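# Seat electronic module flat in press fixture pocket

## Task

Put the electronic module into the pocket of the black fixture beneath the press head so it lies flat, oriented so that its chamfered (cut) corner sits in the pocket's filled-in corner. Throughout, the right hand's index_pip goal cannot exceed +59.5 degrees (about +0.29 on its scale); any larger goal is treated as +59.5 and hand_goal reports that value.

## Robot and tools

Robot: two arms in a physics simulation. right_arm carries a right hand; left_arm carries a left hand that mirrors it. Arm bases in the scene frame: left_arm at (+0.029, +0.249, 0) m, quat_wxyz (+1.000, 0, 0, -0.022); right_arm at (-0.051, -0.245, 0) m, quat_wxyz (+1.000, 0, 0, +0.024). A two-camera stand sits behind the arms.

Scene frame: origin at table-top height, halfway between the nominal bases; +x points out over the table, +z up, +y toward left_arm (image left/right does not follow this). Reported end_effector_position (m) and end_effector_quat_wxyz use this frame and may be off by a few cm, more at long reach.

Hand point axes (right hand): +z runs along straight fingers toward the tips, +y points out of the palm face, +x crosses the palm away from the thumb. On the left hand +x points toward the thumb. The palm face is at y = -0.062 m; straight fingertips end about 0.156 m beyond the hand point in z; fingers lie at y = -0.076. The index is 0.023 m to the thumb side, middle and ring 0.023 and 0.068 m to the other side. A rigid mast on the palm side near the wrist (x +0.05 to +0.10, z -0.16 to -0.11, up to y = +0.06; x sign flips on the left hand) can strike objects. Fingertips have rubber caps. The right arm's elbow sags, so its hand ends lower than commanded; aim higher if needed.

Tool execute_actions: argument actions is a list of actions; each action is a list of 1 to 15 rows, each row one 1/30 s control step. If fewer than 15 rows are given, the final row repeats. Every row is a single list of 48 numbers, each in [-1, 1], covering both arms even when one stays still, in this order: left_arm dx, dy, dz, rx, ry, rz; 16 left hand motor goals; left current_limit; left speed; then right_arm dx, dy, dz, rx, ry, rz; 16 right hand motor goals; right current_limit; right speed. Optional cameras: a list of names (cam_head_left, cam_head_right, cam_high), ["all"] or []; omitted or null gives all images only for an empty actions list. An unknown name voids the call. An empty actions list just returns state and images.

Arm numbers: dx..rz are an offset, not a pose, measured from the arm's Hand target as it was when the action began, along that target's own axes. Each row within an action is measured from that same start, so a row does not add to the previous one, but repeating an action moves the arm again. Scale: 1.0 equals 0.6 m for dx, dy, dz and 180 degrees for the rotation vector rx, ry, rz. The controller limits commanded orientation to within 40 degrees of the measured one and favours position when both cannot be met. Hand target in results is the last commanded (clipped) pose, the base for the next offsets. The hand often stops short; an all-zero action re-requests the target; if still short, send the remaining distance as an offset. Tiny moves may not start. To release a push, command the target back beyond the hand's current point. Near the first joint's axis, a small hand move can swing the whole arm.

Hand numbers, in this fixed order: index_mcp, index_abd, index_pip, index_dip, middle_mcp, middle_abd, middle_pip, middle_dip, ring_mcp, ring_abd, ring_pip, ring_dip, thumb_cmc, thumb_axl, thumb_mcp, thumb_ipl. Each is an absolute goal angle scaled linearly between the hinge's stops (degrees at +1, at -1; straight value): _mcp (+128, -18; -0.75) curls toward the palm; _abd (+60, -60; 0.00) swings away from the thumb; _pip (+108, -29; -0.58); _dip (+117, -21; -0.70); thumb_cmc (+120, -20; -0.71) brings the thumb in front of the palm; thumb_axl (+140, -27; -0.68) rolls the thumb about its own line; thumb_mcp (+109, -69; -0.23); thumb_ipl (+108, -77; -0.17). Right index_pip is capped at about +0.29. Zero is a real goal; to keep a hand unchanged, resend its hand_goal, hand_current_limit and hand_speed.

current_limit maps -1..+1 to 0..550 mA (minimum 11 mA) for all motors of that hand; low values may not lift a finger and also slow hinges. speed sets set-point rate to (speed+1)/2 of 8.5 rad/s. Initial values: current_limit +0.4, speed -0.6; both persist until changed.

Gripping: a finger presses only while its goal lies past the object's surface, harder the further past. Results give per motor hand_goal, hand_measured, hand_current_ma (positive pushes toward -1), hand_state (moving, goal, blocked, overload). Current at or above 495 mA for 5 s accumulated shuts a motor off for 10 s. Resending hand_measured as goals loosens a grip; resending hand_goal keeps it.

Other result lines: Hand target, end-effector pose, Joint positions, Joint velocities (may say within noise or be omitted), joint torques (include arm weight; items 3 and 4 wrap at ±28 N m), motor temperatures. MOTOR HOT appears at 85 °C; at 100 °C that arm goes limp (OVER-TEMPERATURE FAULT) for 30-60 s or more. Holding loads, stretched arms and pushing into unreachable poses heat motors. During any arm stop, new hand numbers are discarded. Joint ranges (rad): waist ±2.880, shoulder 0 to 3.142, elbow 0 to 3.019 (straight 2.964), wrist pitch -1.693 to 1.571, wrist yaw ±1.571, wrist roll ±2.094.

Tool zoom_image: camera (one of the three) and region [x0, y0, x1, y1] in pixels of the newest image of that camera (672x504, origin top-left), at most 504 by 504.

Tool finished_scene: optional scene = 1; ends the episode permanently. The module must stay seated without the robot.

Avoid: dropping parts or releasing them while moving, letting anything leave the table, striking fixed or heavy objects, forceful pushes, and any contact or squeezing between the two arms or hands. Loose objects may occasionally get nudged by outside disturbances.

Each tool is called in YAML: its name, and indented under it one key for each argument.

## Session

execute_actions:
  actions: []

Scene clock: 0.00 s.
left_arm: end_effector_position=(+0.2395, +0.5319, +0.3063) hand_goal=(-0.754, +0.000, -0.576, -0.696, -0.754, +0.000, -0.576, -0.696, -0.754, +0.000, -0.576, -0.696, -0.714, -0.678, -0.226, -0.168) hand_measured=(-0.754, +0.000, -0.576, -0.696, -0.754, +0.000, -0.576, -0.696, -0.754, +0.000, -0.576, -0.696, -0.714, -0.678, -0.226, -0.168) hand_current_ma=(+0, +0, +0, +0, +0, +0, +0, +0, +0, +0, +0, +0, +0, +0, +0, +0) hand_state=(goal, goal, goal, goal, goal, goal, goal, goal, goal, goal, goal, goal, goal, goal, goal, goal) hand_current_limit=0.40 hand_speed=-0.60 end_effector_quat_wxyz=(-0.044, +0.325, +0.922, +0.206) | right_arm: end_effector_position=(+0.1025, -0.5960, +0.3939) hand_goal=(-0.754, +0.000, -0.576, -0.696, -0.754, +0.000, -0.576, -0.696, -0.754, +0.000, -0.576, -0.696, -0.714, -0.678, -0.226, -0.168) hand_measured=(-0.754, +0.000, -0.576, -0.696, -0.754, +0.000, -0.576, -0.696, -0.754, +0.000, -0.576, -0.696, -0.714, -0.678, -0.226, -0.168) hand_current_ma=(+0, +0, +0, +0, +0, +0, +0, +0, +0, +0, +0, +0, +0, +0, +0, +0) hand_state=(goal, goal, goal, goal, goal, goal, goal, goal, goal, goal, goal, goal, goal, goal, goal, goal) hand_current_limit=0.40 hand_speed=-0.60 end_effector_quat_wxyz=(+0.133, +0.889, +0.220, +0.379)
Joint positions: left_arm=[0.739 0.825 0.944 -1.369 -0.284 -0.152] | right_arm=[-1.555 0.983 1.196 -1.613 -0.813 -0.347]
Joint velocities: within noise
Joint torques (N m): no reading
Motor temperatures (°C): left_arm=[30 25 28 27 28 27] | right_arm=[28 27 27 27 27 25]
Heat: left arm: hottest waist 30 °C; right arm: hottest waist 28 °C.
Hand target: left_arm +0.2433, +0.5351, +0.3241; -0.035, +0.321, +0.920, +0.221 | right_arm +0.1025, -0.5985, +0.4037; +0.142, +0.888, +0.224, +0.377

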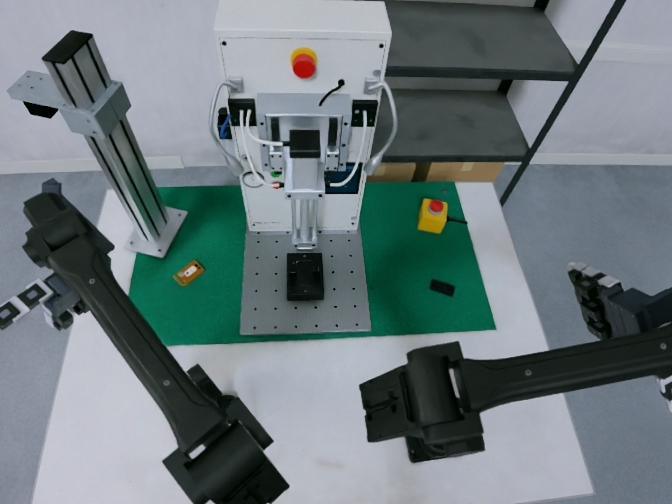

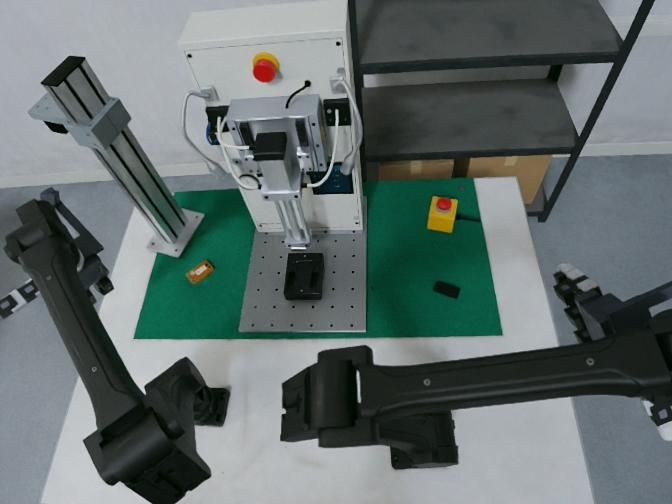

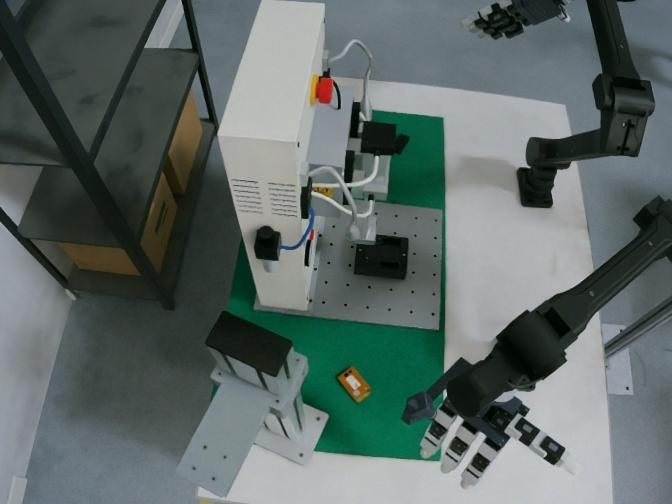

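zoom_image:
  camera: "cam_head_left"
  region: [150, 230, 350, 350]

zoom_image:
  camera: "cam_head_left"
  region: [165, 250, 215, 295]

zoom_image:
  camera: "cam_high"
  region: [320, 350, 390, 420]

zoom_image:
  camera: "cam_head_left"
  region: [410, 260, 480, 310]

zoom_image:
  camera: "cam_high"
  region: [330, 210, 430, 300]

zoom_image:
  camera: "cam_head_left"
  region: [270, 230, 340, 310]

Scaled by 2.520 from the camera's 672x504 image, which has a finer 960x720 frame.

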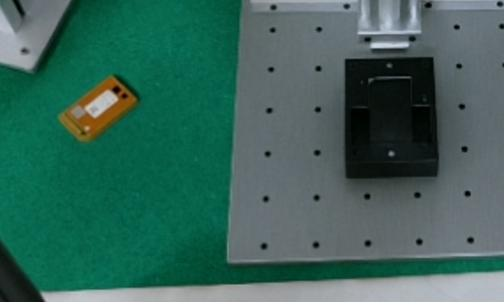

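Scaled by 10.080 from the camera's 672x504 image, which has a finer 960x720 frame.

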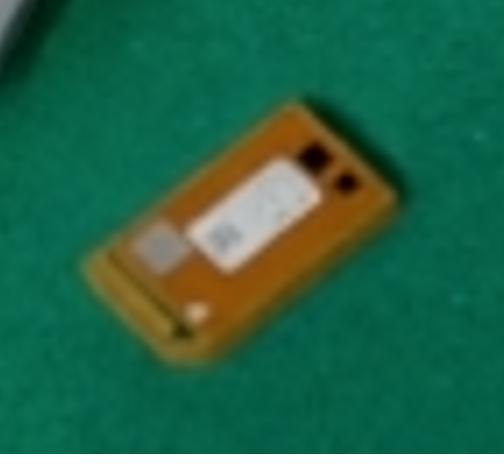

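Scaled by 7.200 from the camera's 672x504 image, which has a finer 960x720 frame.

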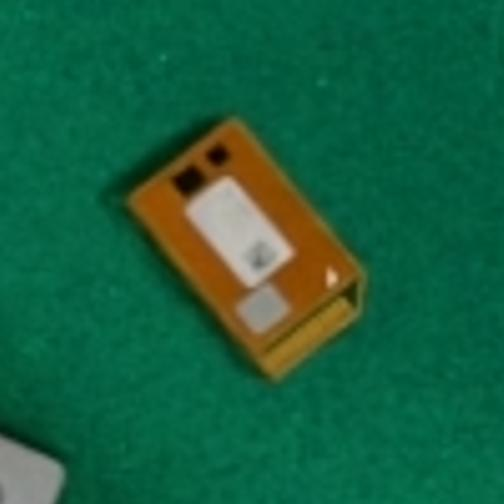

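Scaled by 7.200 from the camera's 672x504 image, which has a finer 960x720 frame.

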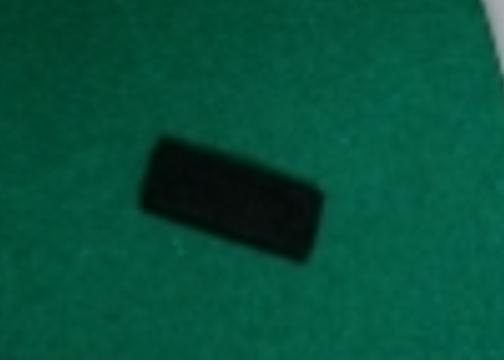

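Scaled by 5.040 from the camera's 672x504 image, which has a finer 960x720 frame.

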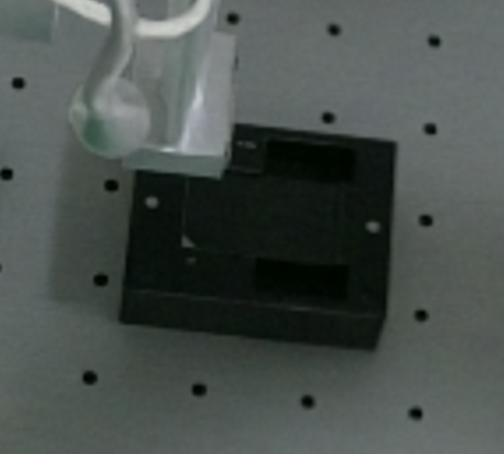

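Scaled by 6.300 from the camera's 672x504 image, which has a finer 960x720 frame.

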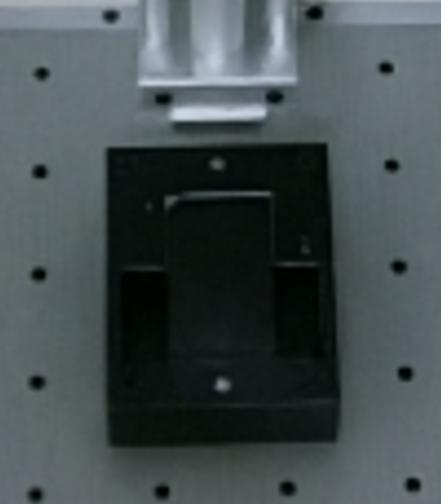

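zoom_image:
  camera: "cam_head_left"
  region: [200, 80, 410, 340]

zoom_image:
  camera: "cam_head_right"
  region: [200, 80, 410, 340]

zoom_image:
  camera: "cam_high"
  region: [280, 80, 460, 340]

Scaled by 1.938 from the camera's 672x504 image, which has a finer 960x720 frame.

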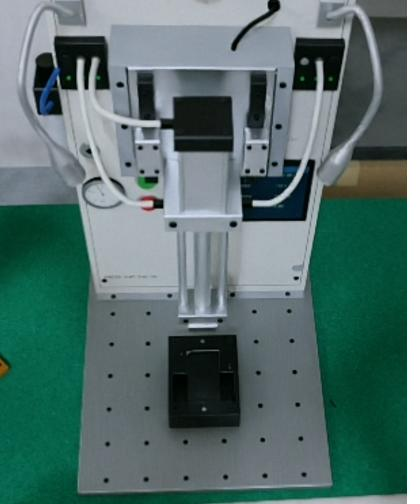

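Scaled by 1.938 from the camera's 672x504 image, which has a finer 960x720 frame.

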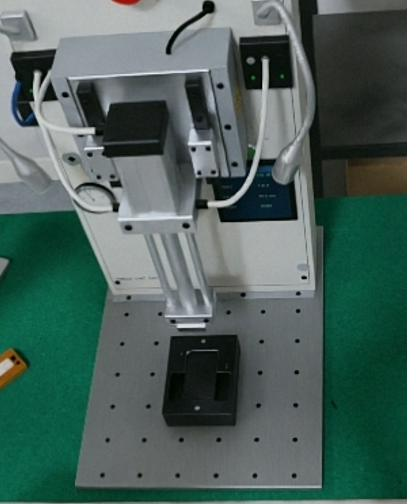

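Scaled by 1.938 from the camera's 672x504 image, which has a finer 960x720 frame.

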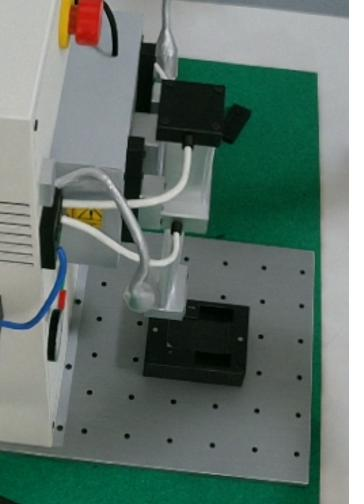

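execute_actions:
  actions:
    - [[0,0,0,0,0,0,-0.754,-0.167,-0.576,-0.696,-0.754,0.167,-0.576,-0.696,0.342,0,0.737,-0.261,-0.714,-0.678,0.674,-0.168,0.4,-0.6,0,0,0,0,0,0,-0.754,0,-0.576,-0.696,-0.754,0,-0.576,-0.696,-0.754,0,-0.576,-0.696,-0.714,-0.678,-0.226,-0.168,0.4,-0.6]]
    - [[0,0,0,0.0044,-0.0198,0.0672,-0.754,-0.167,-0.576,-0.696,-0.754,0.167,-0.576,-0.696,0.342,0,0.737,-0.261,-0.714,-0.678,0.674,-0.168,0.4,-0.6,0,0,0,0,0,0,-0.754,0,-0.576,-0.696,-0.754,0,-0.576,-0.696,-0.754,0,-0.576,-0.696,-0.714,-0.678,-0.226,-0.168,0.4,-0.6]]
    - [[0,0,0,0.0088,-0.0397,0.1343,-0.754,-0.167,-0.576,-0.696,-0.754,0.167,-0.576,-0.696,0.342,0,0.737,-0.261,-0.714,-0.678,0.674,-0.168,0.4,-0.6,0,0,0,0,0,0,-0.754,0,-0.576,-0.696,-0.754,0,-0.576,-0.696,-0.754,0,-0.576,-0.696,-0.714,-0.678,-0.226,-0.168,0.4,-0.6]]
  cameras: ["all"]

Scene clock: 70.57 s.
left_arm: end_effector_position=(+0.2386, +0.5248, +0.2950) hand_goal=(-0.754, -0.168, -0.576, -0.696, -0.754, +0.166, -0.576, -0.696, +0.342, +0.000, +0.736, -0.262, -0.714, -0.678, +0.674, -0.168) hand_measured=(-0.754, -0.164, -0.576, -0.696, -0.754, +0.164, -0.576, -0.696, +0.324, +0.000, +0.734, -0.264, -0.714, -0.678, +0.660, -0.168) hand_current_ma=(+0, +3, +0, +0, +0, -1, +0, +0, -30, +0, -2, -2, +0, +0, -27, +0) hand_state=(goal, goal, goal, goal, goal, goal, goal, goal, goal, goal, goal, goal, goal, goal, goal, goal) hand_current_limit=0.40 hand_speed=-0.60 end_effector_quat_wxyz=(-0.025, +0.606, +0.784, +0.131) | right_arm: end_effector_position=(+0.1025, -0.5960, +0.3939) hand_goal=(-0.754, +0.000, -0.576, -0.696, -0.754, +0.000, -0.576, -0.696, -0.754, +0.000, -0.576, -0.696, -0.714, -0.678, -0.226, -0.168) hand_measured=(-0.754, +0.000, -0.576, -0.696, -0.754, +0.000, -0.576, -0.696, -0.754, +0.000, -0.576, -0.696, -0.714, -0.678, -0.226, -0.168) hand_current_ma=(+0, +0, +0, +0, +0, +0, +0, +0, +0, +0, +0, +0, +0, +0, +1, +0) hand_state=(goal, goal, goal, goal, goal, goal, goal, goal, goal, goal, goal, goal, goal, goal, goal, goal) hand_current_limit=0.40 hand_speed=-0.60 end_effector_quat_wxyz=(+0.133, +0.889, +0.220, +0.379)
Joint positions: left_arm=[1.085 0.862 0.999 -1.441 -0.016 0.79] | right_arm=[-1.555 0.983 1.196 -1.613 -0.813 -0.347]
Joint torques (N m): left_arm=[0.32 -2.37 14.32 1.06 0.09 0.12] | right_arm=[-0.97 -5.77 10.29 0.68 -0.77 -0.11]
Motor temperatures (°C): left_arm=[30 25 39 27 28 27] | right_arm=[28 28 40 27 29 25]
Heat: left arm: hottest elbow 39 °C; right arm: hottest elbow 40 °C.
Hand target: left_arm +0.2433, +0.5351, +0.3244; -0.024, +0.609, +0.778, +0.151 | right_arm +0.1025, -0.5985, +0.4037; +0.142, +0.888, +0.224, +0.377
Off the commanded pose: left_arm 0.031 m, 2 deg | right_arm 0.010 m, 1 deg.

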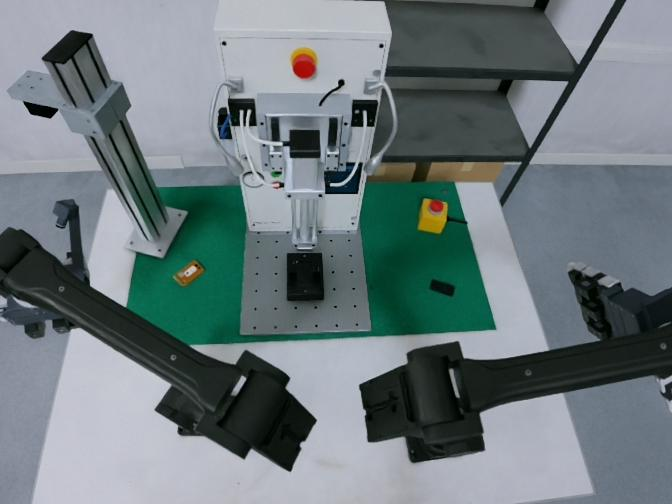

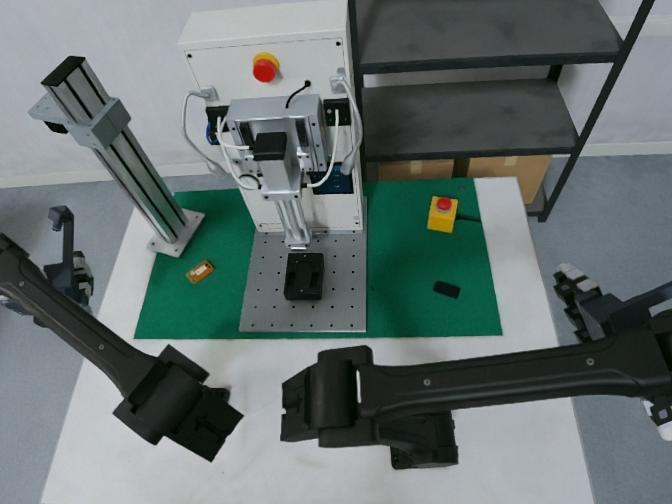

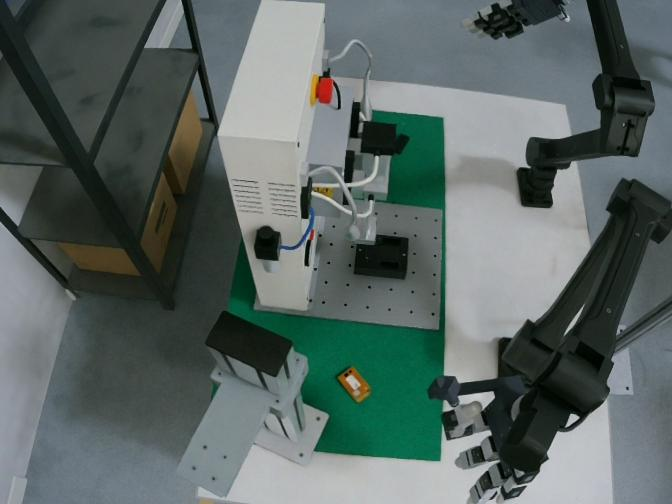

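execute_actions:
  actions:
    - [[-0.157,0.1207,-0.0732,0.011,-0.05,0.1678,-0.754,-0.167,-0.576,-0.696,-0.754,0.167,-0.576,-0.696,0.342,0,0.737,-0.261,-0.714,-0.678,0.674,-0.168,0.4,-0.6,0,0,0,0,0,0,-0.754,0,-0.576,-0.696,-0.754,0,-0.576,-0.696,-0.754,0,-0.576,-0.696,-0.714,-0.678,-0.226,-0.168,0.4,-0.6]]
    - [[0,0,0,0.0111,-0.0501,0.1677,-0.754,-0.167,-0.576,-0.696,-0.754,0.167,-0.576,-0.696,0.342,0,0.737,-0.261,-0.714,-0.678,0.674,-0.168,0.4,-0.6,0,0,0,0,0,0,-0.754,0,-0.576,-0.696,-0.754,0,-0.576,-0.696,-0.754,0,-0.576,-0.696,-0.714,-0.678,-0.226,-0.168,0.4,-0.6]]
    - [[-0.0045,0.108,0.033,0,0,0,-0.754,-0.167,-0.576,-0.696,-0.754,0.167,-0.576,-0.696,0.342,0,0.737,-0.261,-0.714,-0.678,0.674,-0.168,0.4,-0.6,0,0,0,0,0,0,-0.754,0,-0.576,-0.696,-0.754,0,-0.576,-0.696,-0.754,0,-0.576,-0.696,-0.714,-0.678,-0.226,-0.168,0.4,-0.6]]
  cameras: ["all"]

Scene clock: 74.50 s.
left_arm: end_effector_position=(+0.3668, +0.3952, +0.3283) hand_goal=(-0.754, -0.168, -0.576, -0.696, -0.754, +0.166, -0.576, -0.696, +0.342, +0.000, +0.736, -0.262, -0.714, -0.678, +0.674, -0.168) hand_measured=(-0.754, -0.164, -0.576, -0.696, -0.754, +0.164, -0.576, -0.696, +0.324, +0.000, +0.734, -0.264, -0.714, -0.678, +0.660, -0.168) hand_current_ma=(+0, +3, +0, +0, +0, -1, +0, +0, -29, +0, -2, -2, +0, +0, -27, +0) hand_state=(goal, goal, goal, goal, goal, goal, goal, goal, goal, goal, goal, goal, goal, goal, goal, goal) hand_current_limit=0.40 hand_speed=-0.60 end_effector_quat_wxyz=(+0.001, +0.933, +0.359, +0.028) | right_arm: end_effector_position=(+0.1025, -0.5960, +0.3939) hand_goal=(-0.754, +0.000, -0.576, -0.696, -0.754, +0.000, -0.576, -0.696, -0.754, +0.000, -0.576, -0.696, -0.714, -0.678, -0.226, -0.168) hand_measured=(-0.754, +0.000, -0.576, -0.696, -0.754, +0.000, -0.576, -0.696, -0.754, +0.000, -0.576, -0.696, -0.714, -0.678, -0.226, -0.168) hand_current_ma=(+0, +0, +0, +0, +0, +0, +0, +0, +0, +0, +0, +0, +0, +0, +1, +0) hand_state=(goal, goal, goal, goal, goal, goal, goal, goal, goal, goal, goal, goal, goal, goal, goal, goal) hand_current_limit=0.40 hand_speed=-0.60 end_effector_quat_wxyz=(+0.133, +0.889, +0.220, +0.379)
Joint positions: left_arm=[0.687 1.175 1.349 -1.691 0.018 1.48] | right_arm=[-1.555 0.983 1.196 -1.613 -0.813 -0.347]
Joint torques (N m): left_arm=[-0.44 -6.71 11.6 0.4 0.01 -0.07] | right_arm=[-0.91 -4.95 10.18 0.54 -0.8 -0.13]
Heat: left arm: hottest elbow 40 °C; right arm: hottest elbow 40 °C.
Hand target: left_arm +0.3724, +0.4009, +0.3404; +0.000, +0.930, +0.366, +0.000 | right_arm +0.1025, -0.5985, +0.4037; +0.142, +0.888, +0.224, +0.377
Off the commanded pose: left_arm 0.015 m, 3 deg | right_arm 0.010 m, 1 deg.
joint sent to its limit (left arm) — joint 4 (wrist pitch), lower limit. The joint targets are off in orientation, not in position.

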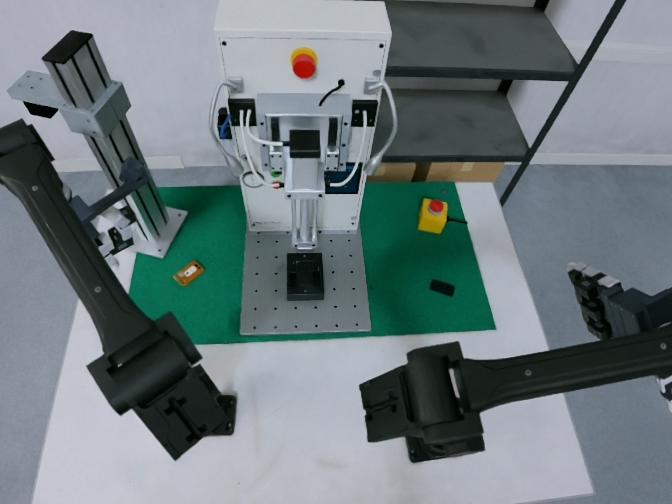

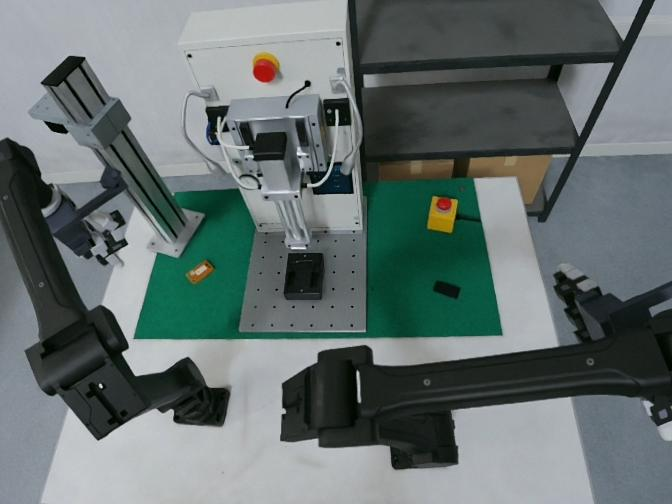

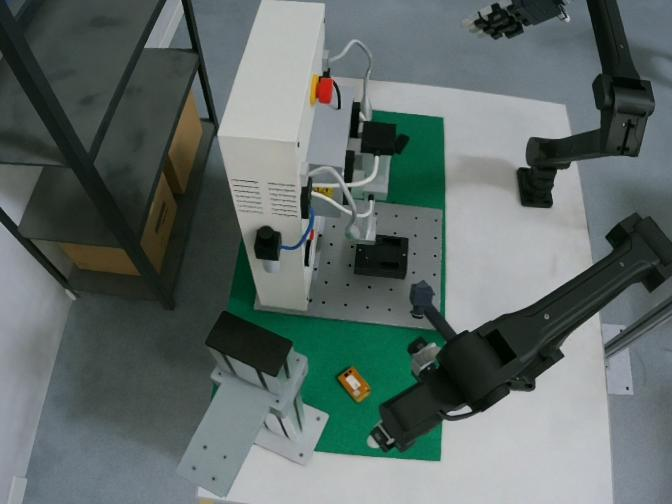

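execute_actions:
  actions:
    - [[-0.0045,0.108,0.033,0,0,0,-0.754,-0.167,-0.576,-0.696,-0.754,0.167,-0.576,-0.696,0.342,0,0.737,-0.261,-0.714,-0.678,0.674,-0.168,0.4,-0.6,0,0,0,0,0,0,-0.754,0,-0.576,-0.696,-0.754,0,-0.576,-0.696,-0.754,0,-0.576,-0.696,-0.714,-0.678,-0.226,-0.168,0.4,-0.6]]
    - [[-0.0045,0.108,0.033,0,0,0,-0.754,-0.167,-0.576,-0.696,-0.754,0.167,-0.576,-0.696,0.342,0,0.737,-0.261,-0.714,-0.678,0.674,-0.168,0.4,-0.6,0,0,0,0,0,0,-0.754,0,-0.576,-0.696,-0.754,0,-0.576,-0.696,-0.754,0,-0.576,-0.696,-0.714,-0.678,-0.226,-0.168,0.4,-0.6]]
  cameras: ["all"]

Scene clock: 77.33 s.
left_arm: end_effector_position=(+0.4432, +0.2955, +0.2850) hand_goal=(-0.754, -0.168, -0.576, -0.696, -0.754, +0.166, -0.576, -0.696, +0.342, +0.000, +0.736, -0.262, -0.714, -0.678, +0.674, -0.168) hand_measured=(-0.754, -0.164, -0.576, -0.696, -0.752, +0.164, -0.576, -0.696, +0.324, +0.000, +0.734, -0.264, -0.714, -0.678, +0.660, -0.168) hand_current_ma=(+1, +2, +0, +0, +1, -1, +0, +0, -29, +0, -2, -2, +0, +0, -27, +0) hand_state=(goal, goal, goal, goal, goal, goal, goal, goal, goal, goal, goal, goal, goal, goal, goal, goal) hand_current_limit=0.40 hand_speed=-0.60 end_effector_quat_wxyz=(+0.000, +0.933, +0.359, -0.023) | right_arm: end_effector_position=(+0.1025, -0.5960, +0.3939) hand_goal=(-0.754, +0.000, -0.576, -0.696, -0.754, +0.000, -0.576, -0.696, -0.754, +0.000, -0.576, -0.696, -0.714, -0.678, -0.226, -0.168) hand_measured=(-0.754, +0.000, -0.576, -0.696, -0.754, +0.000, -0.576, -0.696, -0.754, +0.000, -0.576, -0.696, -0.714, -0.678, -0.226, -0.168) hand_current_ma=(+0, +0, +0, +0, +0, +0, +0, +0, +0, +0, +0, +0, +0, +0, +1, +0) hand_state=(goal, goal, goal, goal, goal, goal, goal, goal, goal, goal, goal, goal, goal, goal, goal, goal) hand_current_limit=0.40 hand_speed=-0.60 end_effector_quat_wxyz=(+0.133, +0.889, +0.220, +0.379)
Joint positions: left_arm=[0.317 1.293 1.349 -1.672 0.004 1.11] | right_arm=[-1.555 0.983 1.196 -1.613 -0.813 -0.347]
Joint torques (N m): left_arm=[-0.15 -8.94 11.96 1.01 -0.09 -0.07] | right_arm=[-0.91 -5.83 10.28 0.49 -0.74 -0.12]
Heat: left arm: hottest elbow 40 °C; right arm: hottest elbow 40 °C.
Hand target: left_arm +0.4567, +0.3024, +0.3007; +0.000, +0.930, +0.366, -0.001 | right_arm +0.1025, -0.5985, +0.4037; +0.142, +0.888, +0.224, +0.377
Off the commanded pose: left_arm 0.022 m, 3 deg | right_arm 0.010 m, 1 deg.

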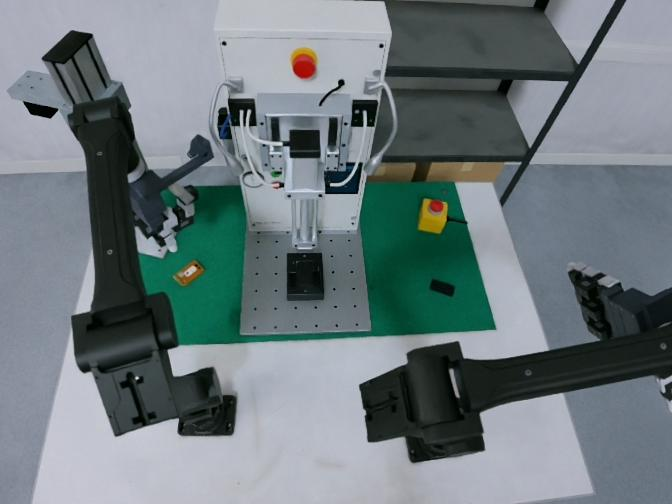

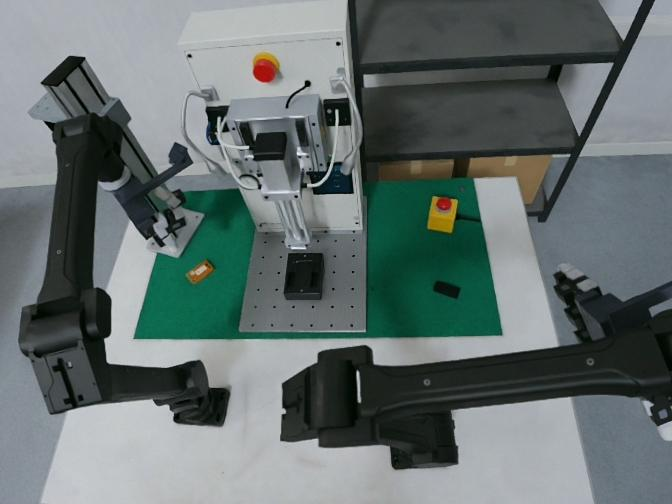

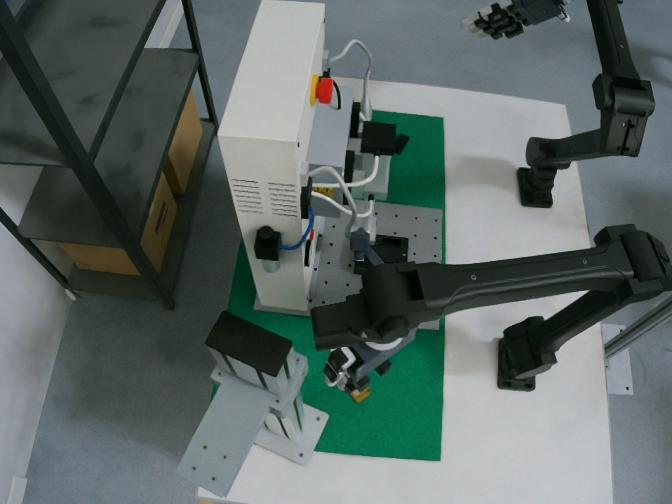

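zoom_image:
  camera: "cam_head_left"
  region: [100, 120, 260, 300]

zoom_image:
  camera: "cam_high"
  region: [290, 290, 430, 430]

zoom_image:
  camera: "cam_head_right"
  region: [100, 120, 260, 300]

Scaled by 2.800 from the camera's 672x504 image, which has a finer 960x720 frame.

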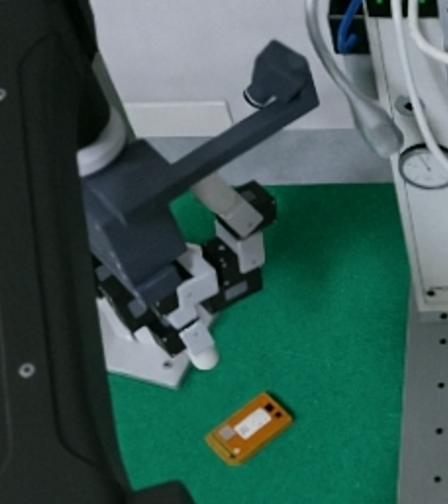

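Scaled by 3.600 from the camera's 672x504 image, which has a finer 960x720 frame.

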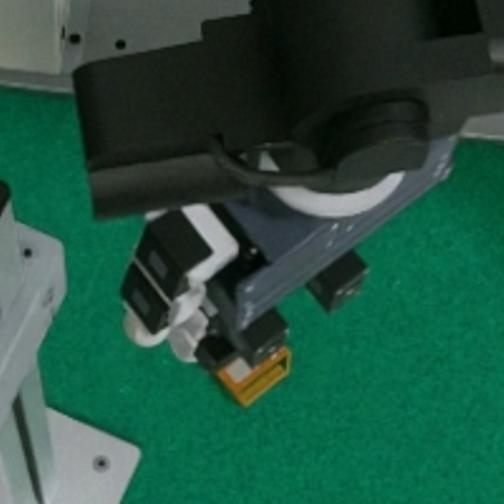

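Scaled by 2.800 from the camera's 672x504 image, which has a finer 960x720 frame.

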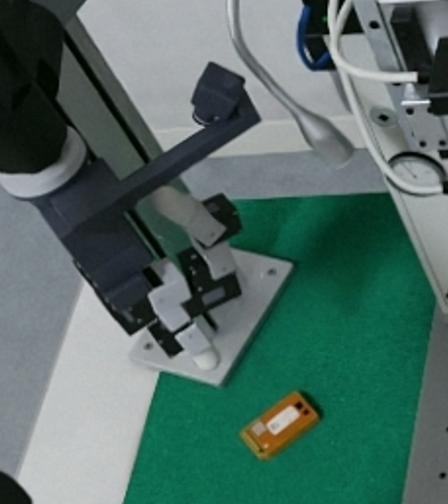

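execute_actions:
  actions:
    - [[-0.0305,0,0.108,0,0,0,-0.754,-0.167,-0.576,-0.696,-0.754,0.167,-0.576,-0.696,0.342,0,0.737,-0.261,-0.714,-0.678,0.674,-0.168,0.4,-0.6,0,0,0,0,0,0,-0.754,0,-0.576,-0.696,-0.754,0,-0.576,-0.696,-0.754,0,-0.576,-0.696,-0.714,-0.678,-0.226,-0.168,0.4,-0.6]]
    - [[0,0,0.108,0,0,0,-0.754,-0.167,-0.576,-0.696,-0.754,0.167,-0.576,-0.696,0.342,0,0.737,-0.261,-0.714,-0.678,0.674,-0.168,0.4,-0.6,0,0,0,0,0,0,-0.754,0,-0.576,-0.696,-0.754,0,-0.576,-0.696,-0.754,0,-0.576,-0.696,-0.714,-0.678,-0.226,-0.168,0.4,-0.6]]
  cameras: ["all"]

zoom_image:
  camera: "cam_head_left"
  region: [130, 210, 250, 320]

zoom_image:
  camera: "cam_high"
  region: [300, 320, 400, 420]

zoom_image:
  camera: "cam_head_right"
  region: [130, 210, 250, 320]

Scene clock: 85.17 s.
left_arm: end_effector_position=(+0.4376, +0.2913, +0.1718) hand_goal=(-0.754, -0.168, -0.576, -0.696, -0.754, +0.166, -0.576, -0.696, +0.342, +0.000, +0.736, -0.262, -0.714, -0.678, +0.674, -0.168) hand_measured=(-0.754, -0.166, -0.576, -0.696, -0.752, +0.164, -0.576, -0.696, +0.326, +0.000, +0.734, -0.264, -0.714, -0.678, +0.660, -0.168) hand_current_ma=(+1, +1, +0, +0, +1, -1, +0, +0, -24, +0, -2, -2, +0, +0, -27, +0) hand_state=(goal, goal, goal, goal, goal, goal, goal, goal, goal, goal, goal, goal, goal, goal, goal, goal) hand_current_limit=0.40 hand_speed=-0.60 end_effector_quat_wxyz=(+0.001, +0.931, +0.366, -0.005) | right_arm: end_effector_position=(+0.1025, -0.5960, +0.3939) hand_goal=(-0.754, +0.000, -0.576, -0.696, -0.754, +0.000, -0.576, -0.696, -0.754, +0.000, -0.576, -0.696, -0.714, -0.678, -0.226, -0.168) hand_measured=(-0.754, +0.000, -0.576, -0.696, -0.754, +0.000, -0.576, -0.696, -0.754, +0.000, -0.576, -0.696, -0.714, -0.678, -0.226, -0.168) hand_current_ma=(+0, +0, +0, +0, +0, +0, +0, +0, +0, +0, +0, +0, +0, +0, +1, +0) hand_state=(goal, goal, goal, goal, goal, goal, goal, goal, goal, goal, goal, goal, goal, goal, goal, goal) hand_current_limit=0.40 hand_speed=-0.60 end_effector_quat_wxyz=(+0.133, +0.889, +0.220, +0.379)
Joint positions: left_arm=[0.306 1.279 1.033 -1.334 0.003 1.085] | right_arm=[-1.555 0.983 1.196 -1.613 -0.813 -0.347]
Joint torques (N m): left_arm=[-1.44 -8.53 8.81 1.21 -0.05 -0.06] | right_arm=[-0.85 -5.13 10.15 0.76 -0.75 -0.09]
Heat: left arm: hottest elbow 40 °C; right arm: hottest elbow 41 °C.
Hand target: left_arm +0.4432, +0.2898, +0.1714; +0.000, +0.931, +0.366, +0.000 | right_arm +0.1025, -0.5985, +0.4037; +0.142, +0.888, +0.224, +0.377
Off the commanded pose: left_arm 0.006 m, 0 deg | right_arm 0.010 m, 1 deg.

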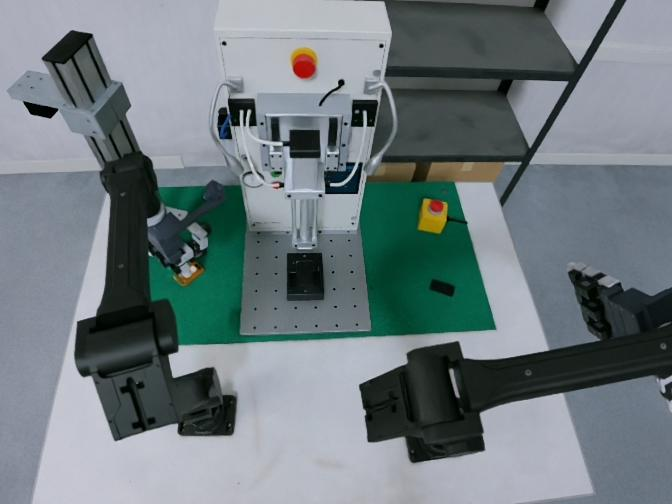

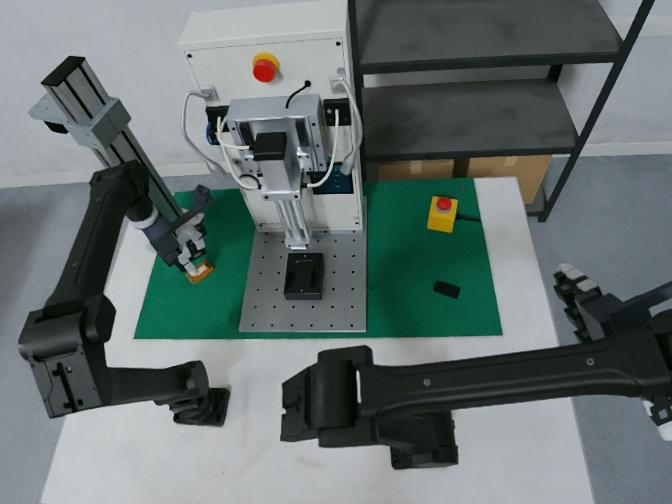

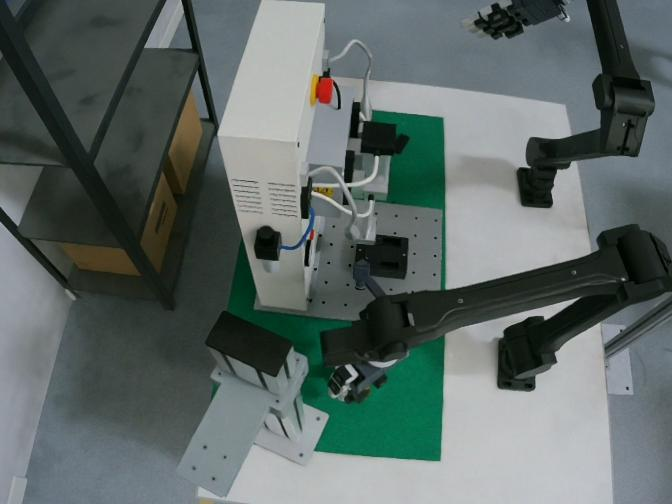

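Scaled by 4.200 from the camera's 672x504 image, which has a finer 960x720 frame.

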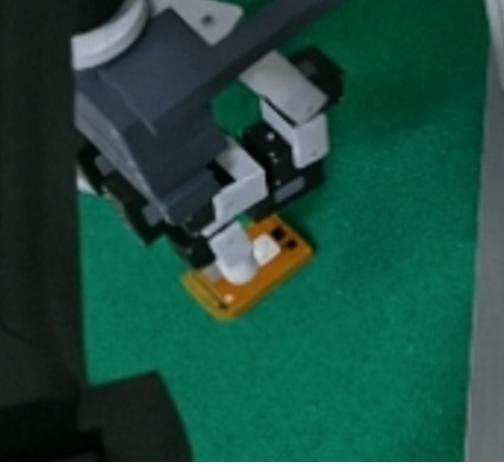

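Scaled by 5.040 from the camera's 672x504 image, which has a finer 960x720 frame.

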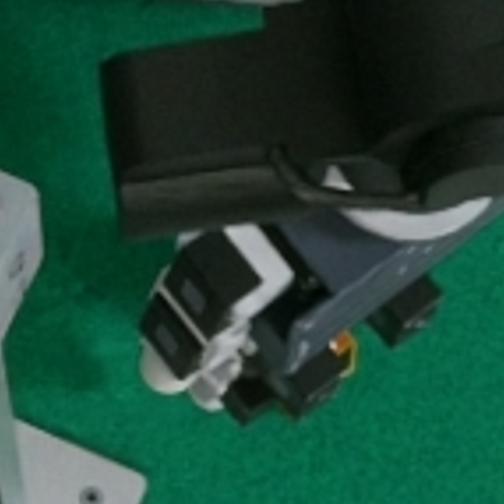

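Scaled by 4.200 from the camera's 672x504 image, which has a finer 960x720 frame.

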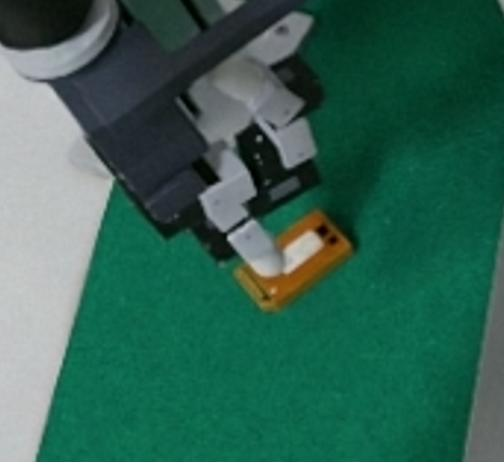

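execute_actions:
  actions:
    - [[-0.025,-0.002,0.05,0,0,0,-0.754,-0.167,-0.576,-0.696,-0.754,0.167,-0.576,-0.696,0.342,0,0.737,-0.261,-0.714,-0.678,0.674,-0.168,0.4,-0.6,0,0,0,0,0,0,-0.754,0,-0.576,-0.696,-0.754,0,-0.576,-0.696,-0.754,0,-0.576,-0.696,-0.714,-0.678,-0.226,-0.168,0.4,-0.6]]
  cameras: ["all"]

zoom_image:
  camera: "cam_head_left"
  region: [130, 210, 250, 320]

zoom_image:
  camera: "cam_head_right"
  region: [130, 210, 250, 320]

zoom_image:
  camera: "cam_high"
  region: [310, 330, 400, 420]

Scene clock: 87.47 s.
left_arm: end_effector_position=(+0.4267, +0.2818, +0.1376) hand_goal=(-0.754, -0.168, -0.576, -0.696, -0.754, +0.166, -0.576, -0.696, +0.342, +0.000, +0.736, -0.262, -0.714, -0.678, +0.674, -0.168) hand_measured=(-0.754, -0.166, -0.576, -0.696, -0.752, +0.164, -0.576, -0.696, +0.326, +0.000, +0.734, -0.264, -0.714, -0.678, +0.660, -0.168) hand_current_ma=(+1, +1, +0, +0, +1, -1, +0, +0, -24, +0, -2, -2, +0, +0, -27, +0) hand_state=(goal, goal, goal, goal, goal, goal, goal, goal, goal, goal, goal, goal, goal, goal, goal, goal) hand_current_limit=0.40 hand_speed=-0.60 end_effector_quat_wxyz=(+0.000, +0.931, +0.365, -0.010) | right_arm: end_effector_position=(+0.1025, -0.5960, +0.3939) hand_goal=(-0.754, +0.000, -0.576, -0.696, -0.754, +0.000, -0.576, -0.696, -0.754, +0.000, -0.576, -0.696, -0.714, -0.678, -0.226, -0.168) hand_measured=(-0.754, +0.000, -0.576, -0.696, -0.754, +0.000, -0.576, -0.696, -0.754, +0.000, -0.576, -0.696, -0.714, -0.678, -0.226, -0.168) hand_current_ma=(+0, +0, +0, +0, +0, +0, +0, +0, +0, +0, +0, +0, +0, +0, +1, +0) hand_state=(goal, goal, goal, goal, goal, goal, goal, goal, goal, goal, goal, goal, goal, goal, goal, goal) hand_current_limit=0.40 hand_speed=-0.60 end_effector_quat_wxyz=(+0.133, +0.889, +0.220, +0.379)
Joint positions: left_arm=[0.287 1.279 0.941 -1.253 0.003 1.067] | right_arm=[-1.555 0.983 1.196 -1.613 -0.813 -0.347]
Joint torques (N m): left_arm=[-1.44 -9.29 8.44 1.1 -0.03 -0.06] | right_arm=[-1.32 -5.54 10.33 0.62 -0.74 -0.11]
Heat: left arm: hottest elbow 40 °C; right arm: hottest elbow 41 °C.
Hand target: left_arm +0.4315, +0.2803, +0.1413; +0.000, +0.930, +0.366, -0.001 | right_arm +0.1025, -0.5985, +0.4037; +0.142, +0.888, +0.224, +0.377
Off the commanded pose: left_arm 0.006 m, 1 deg | right_arm 0.010 m, 1 deg.

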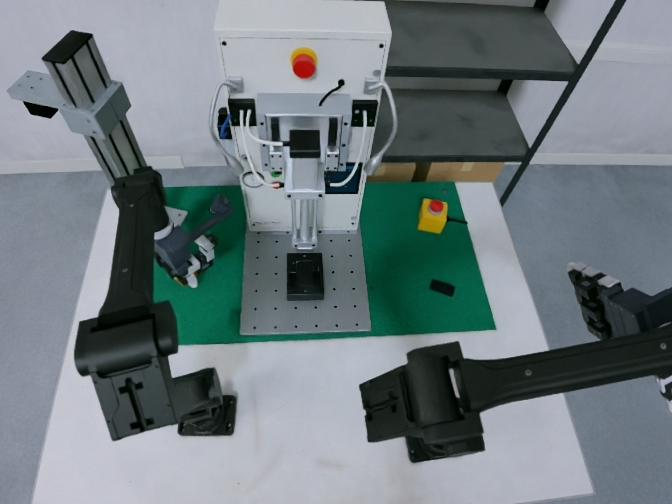

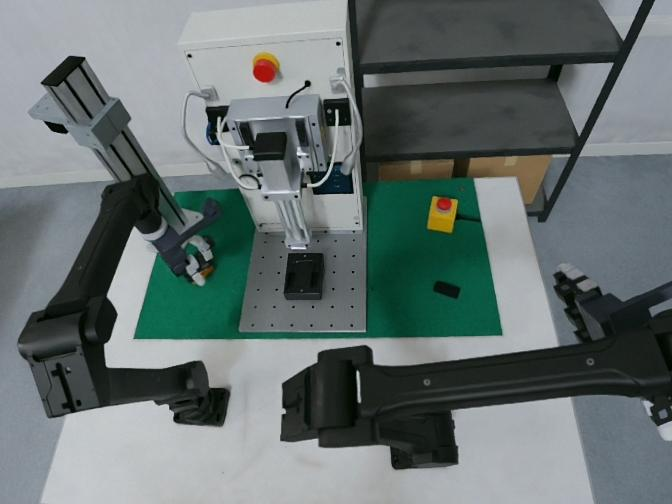

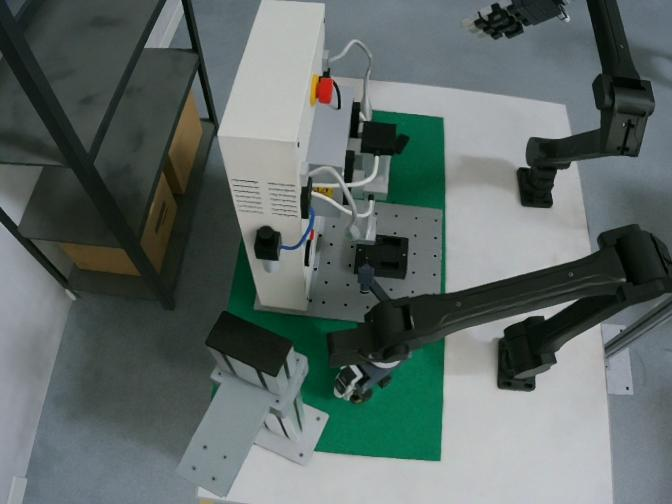

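Scaled by 4.200 from the camera's 672x504 image, which has a finer 960x720 frame.

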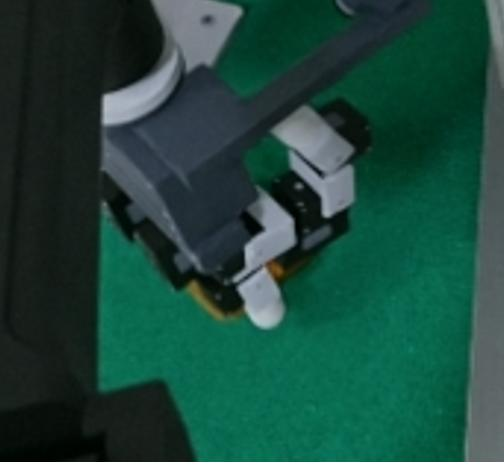

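Scaled by 4.200 from the camera's 672x504 image, which has a finer 960x720 frame.

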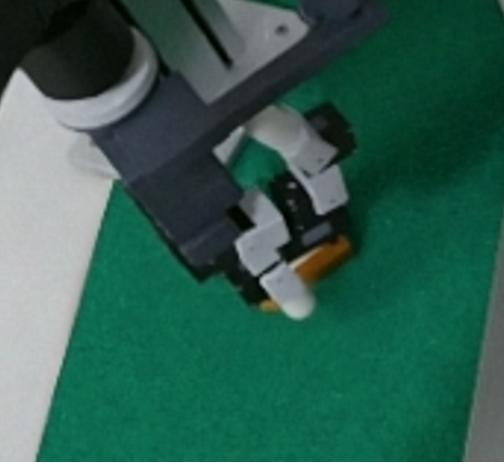

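Scaled by 5.600 from the camera's 672x504 image, which has a finer 960x720 frame.

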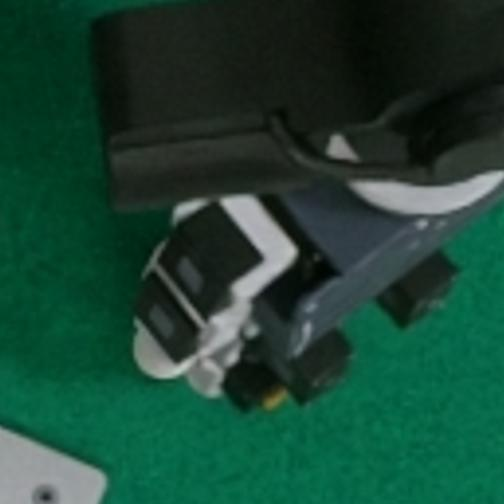

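execute_actions:
  actions:
    - [[0,0.0217,0.008,0,0,0,-0.754,-0.167,-0.576,-0.696,-0.754,0.167,-0.576,-0.696,0.342,0,0.737,-0.261,-0.714,-0.678,0.674,-0.168,0.4,-0.6,0,0,0,0,0,0,-0.754,0,-0.576,-0.696,-0.754,0,-0.576,-0.696,-0.754,0,-0.576,-0.696,-0.714,-0.678,-0.226,-0.168,0.4,-0.6]]
  cameras: ["cam_head_left","cam_head_right","cam_high"]

zoom_image:
  camera: "cam_head_left"
  region: [150, 230, 230, 300]

zoom_image:
  camera: "cam_head_right"
  region: [150, 230, 230, 300]

zoom_image:
  camera: "cam_high"
  region: [320, 350, 400, 420]

Scene clock: 90.97 s.
left_arm: end_effector_position=(+0.4330, +0.2712, +0.1374) hand_goal=(-0.754, -0.168, -0.576, -0.696, -0.754, +0.166, -0.576, -0.696, +0.342, +0.000, +0.736, -0.262, -0.714, -0.678, +0.674, -0.168) hand_measured=(-0.754, -0.166, -0.576, -0.696, -0.752, +0.164, -0.576, -0.696, +0.326, +0.000, +0.734, -0.264, -0.714, -0.678, +0.660, -0.168) hand_current_ma=(+1, +1, +0, +0, +1, -1, +0, +0, -24, +0, -2, -2, +0, +0, -27, +0) hand_state=(goal, goal, goal, goal, goal, goal, goal, goal, goal, goal, goal, goal, goal, goal, goal, goal) hand_current_limit=0.40 hand_speed=-0.60 end_effector_quat_wxyz=(+0.000, +0.931, +0.364, -0.003) | right_arm: end_effector_position=(+0.1025, -0.5960, +0.3939) hand_goal=(-0.754, +0.000, -0.576, -0.696, -0.754, +0.000, -0.576, -0.696, -0.754, +0.000, -0.576, -0.696, -0.714, -0.678, -0.226, -0.168) hand_measured=(-0.754, +0.000, -0.576, -0.696, -0.754, +0.000, -0.576, -0.696, -0.754, +0.000, -0.576, -0.696, -0.714, -0.678, -0.226, -0.168) hand_current_ma=(+0, +0, +0, +0, +0, +0, +0, +0, +0, +0, +0, +0, +0, +0, +1, +0) hand_state=(goal, goal, goal, goal, goal, goal, goal, goal, goal, goal, goal, goal, goal, goal, goal, goal) hand_current_limit=0.40 hand_speed=-0.60 end_effector_quat_wxyz=(+0.133, +0.889, +0.220, +0.379)
Joint positions: left_arm=[0.252 1.282 0.941 -1.237 0.001 1.034] | right_arm=[-1.555 0.983 1.196 -1.613 -0.813 -0.347]
Joint torques (N m): left_arm=[-1.2 -7.71 8.96 1.22 -0.01 -0.07] | right_arm=[-1.08 -5.95 10.24 0.64 -0.72 -0.14]
Heat: left arm: hottest elbow 40 °C; right arm: hottest elbow 41 °C.
Hand target: left_arm +0.4403, +0.2708, +0.1365; +0.000, +0.931, +0.366, -0.001 | right_arm +0.1025, -0.5985, +0.4037; +0.142, +0.888, +0.224, +0.377
Off the commanded pose: left_arm 0.007 m, 0 deg | right_arm 0.010 m, 1 deg.

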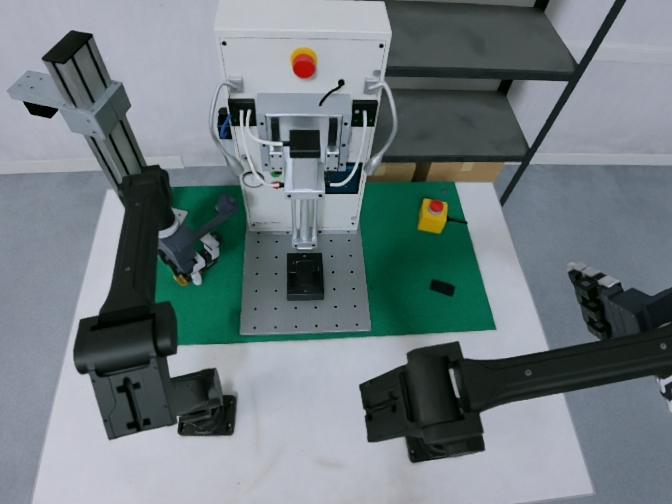

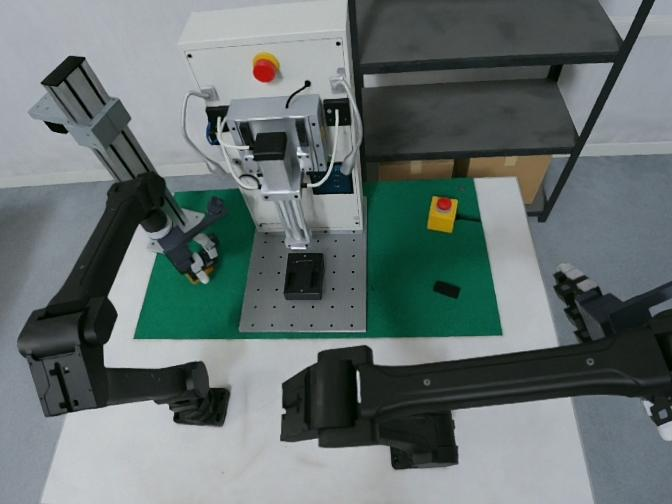

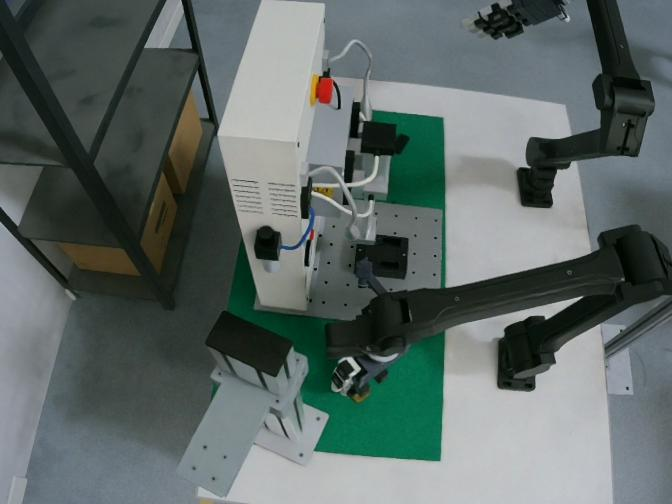

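Scaled by 6.300 from the camera's 672x504 image, which has a finer 960x720 frame.

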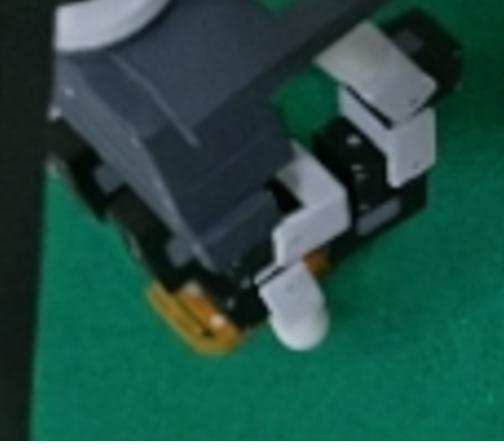

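Scaled by 6.300 from the camera's 672x504 image, which has a finer 960x720 frame.

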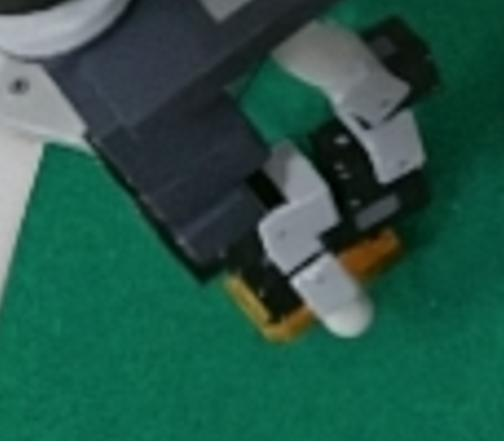

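Scaled by 6.300 from the camera's 672x504 image, which has a finer 960x720 frame.

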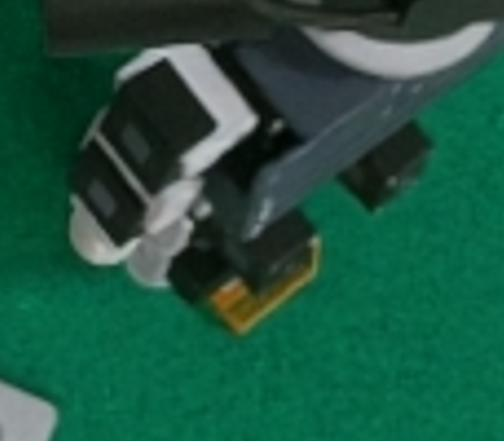

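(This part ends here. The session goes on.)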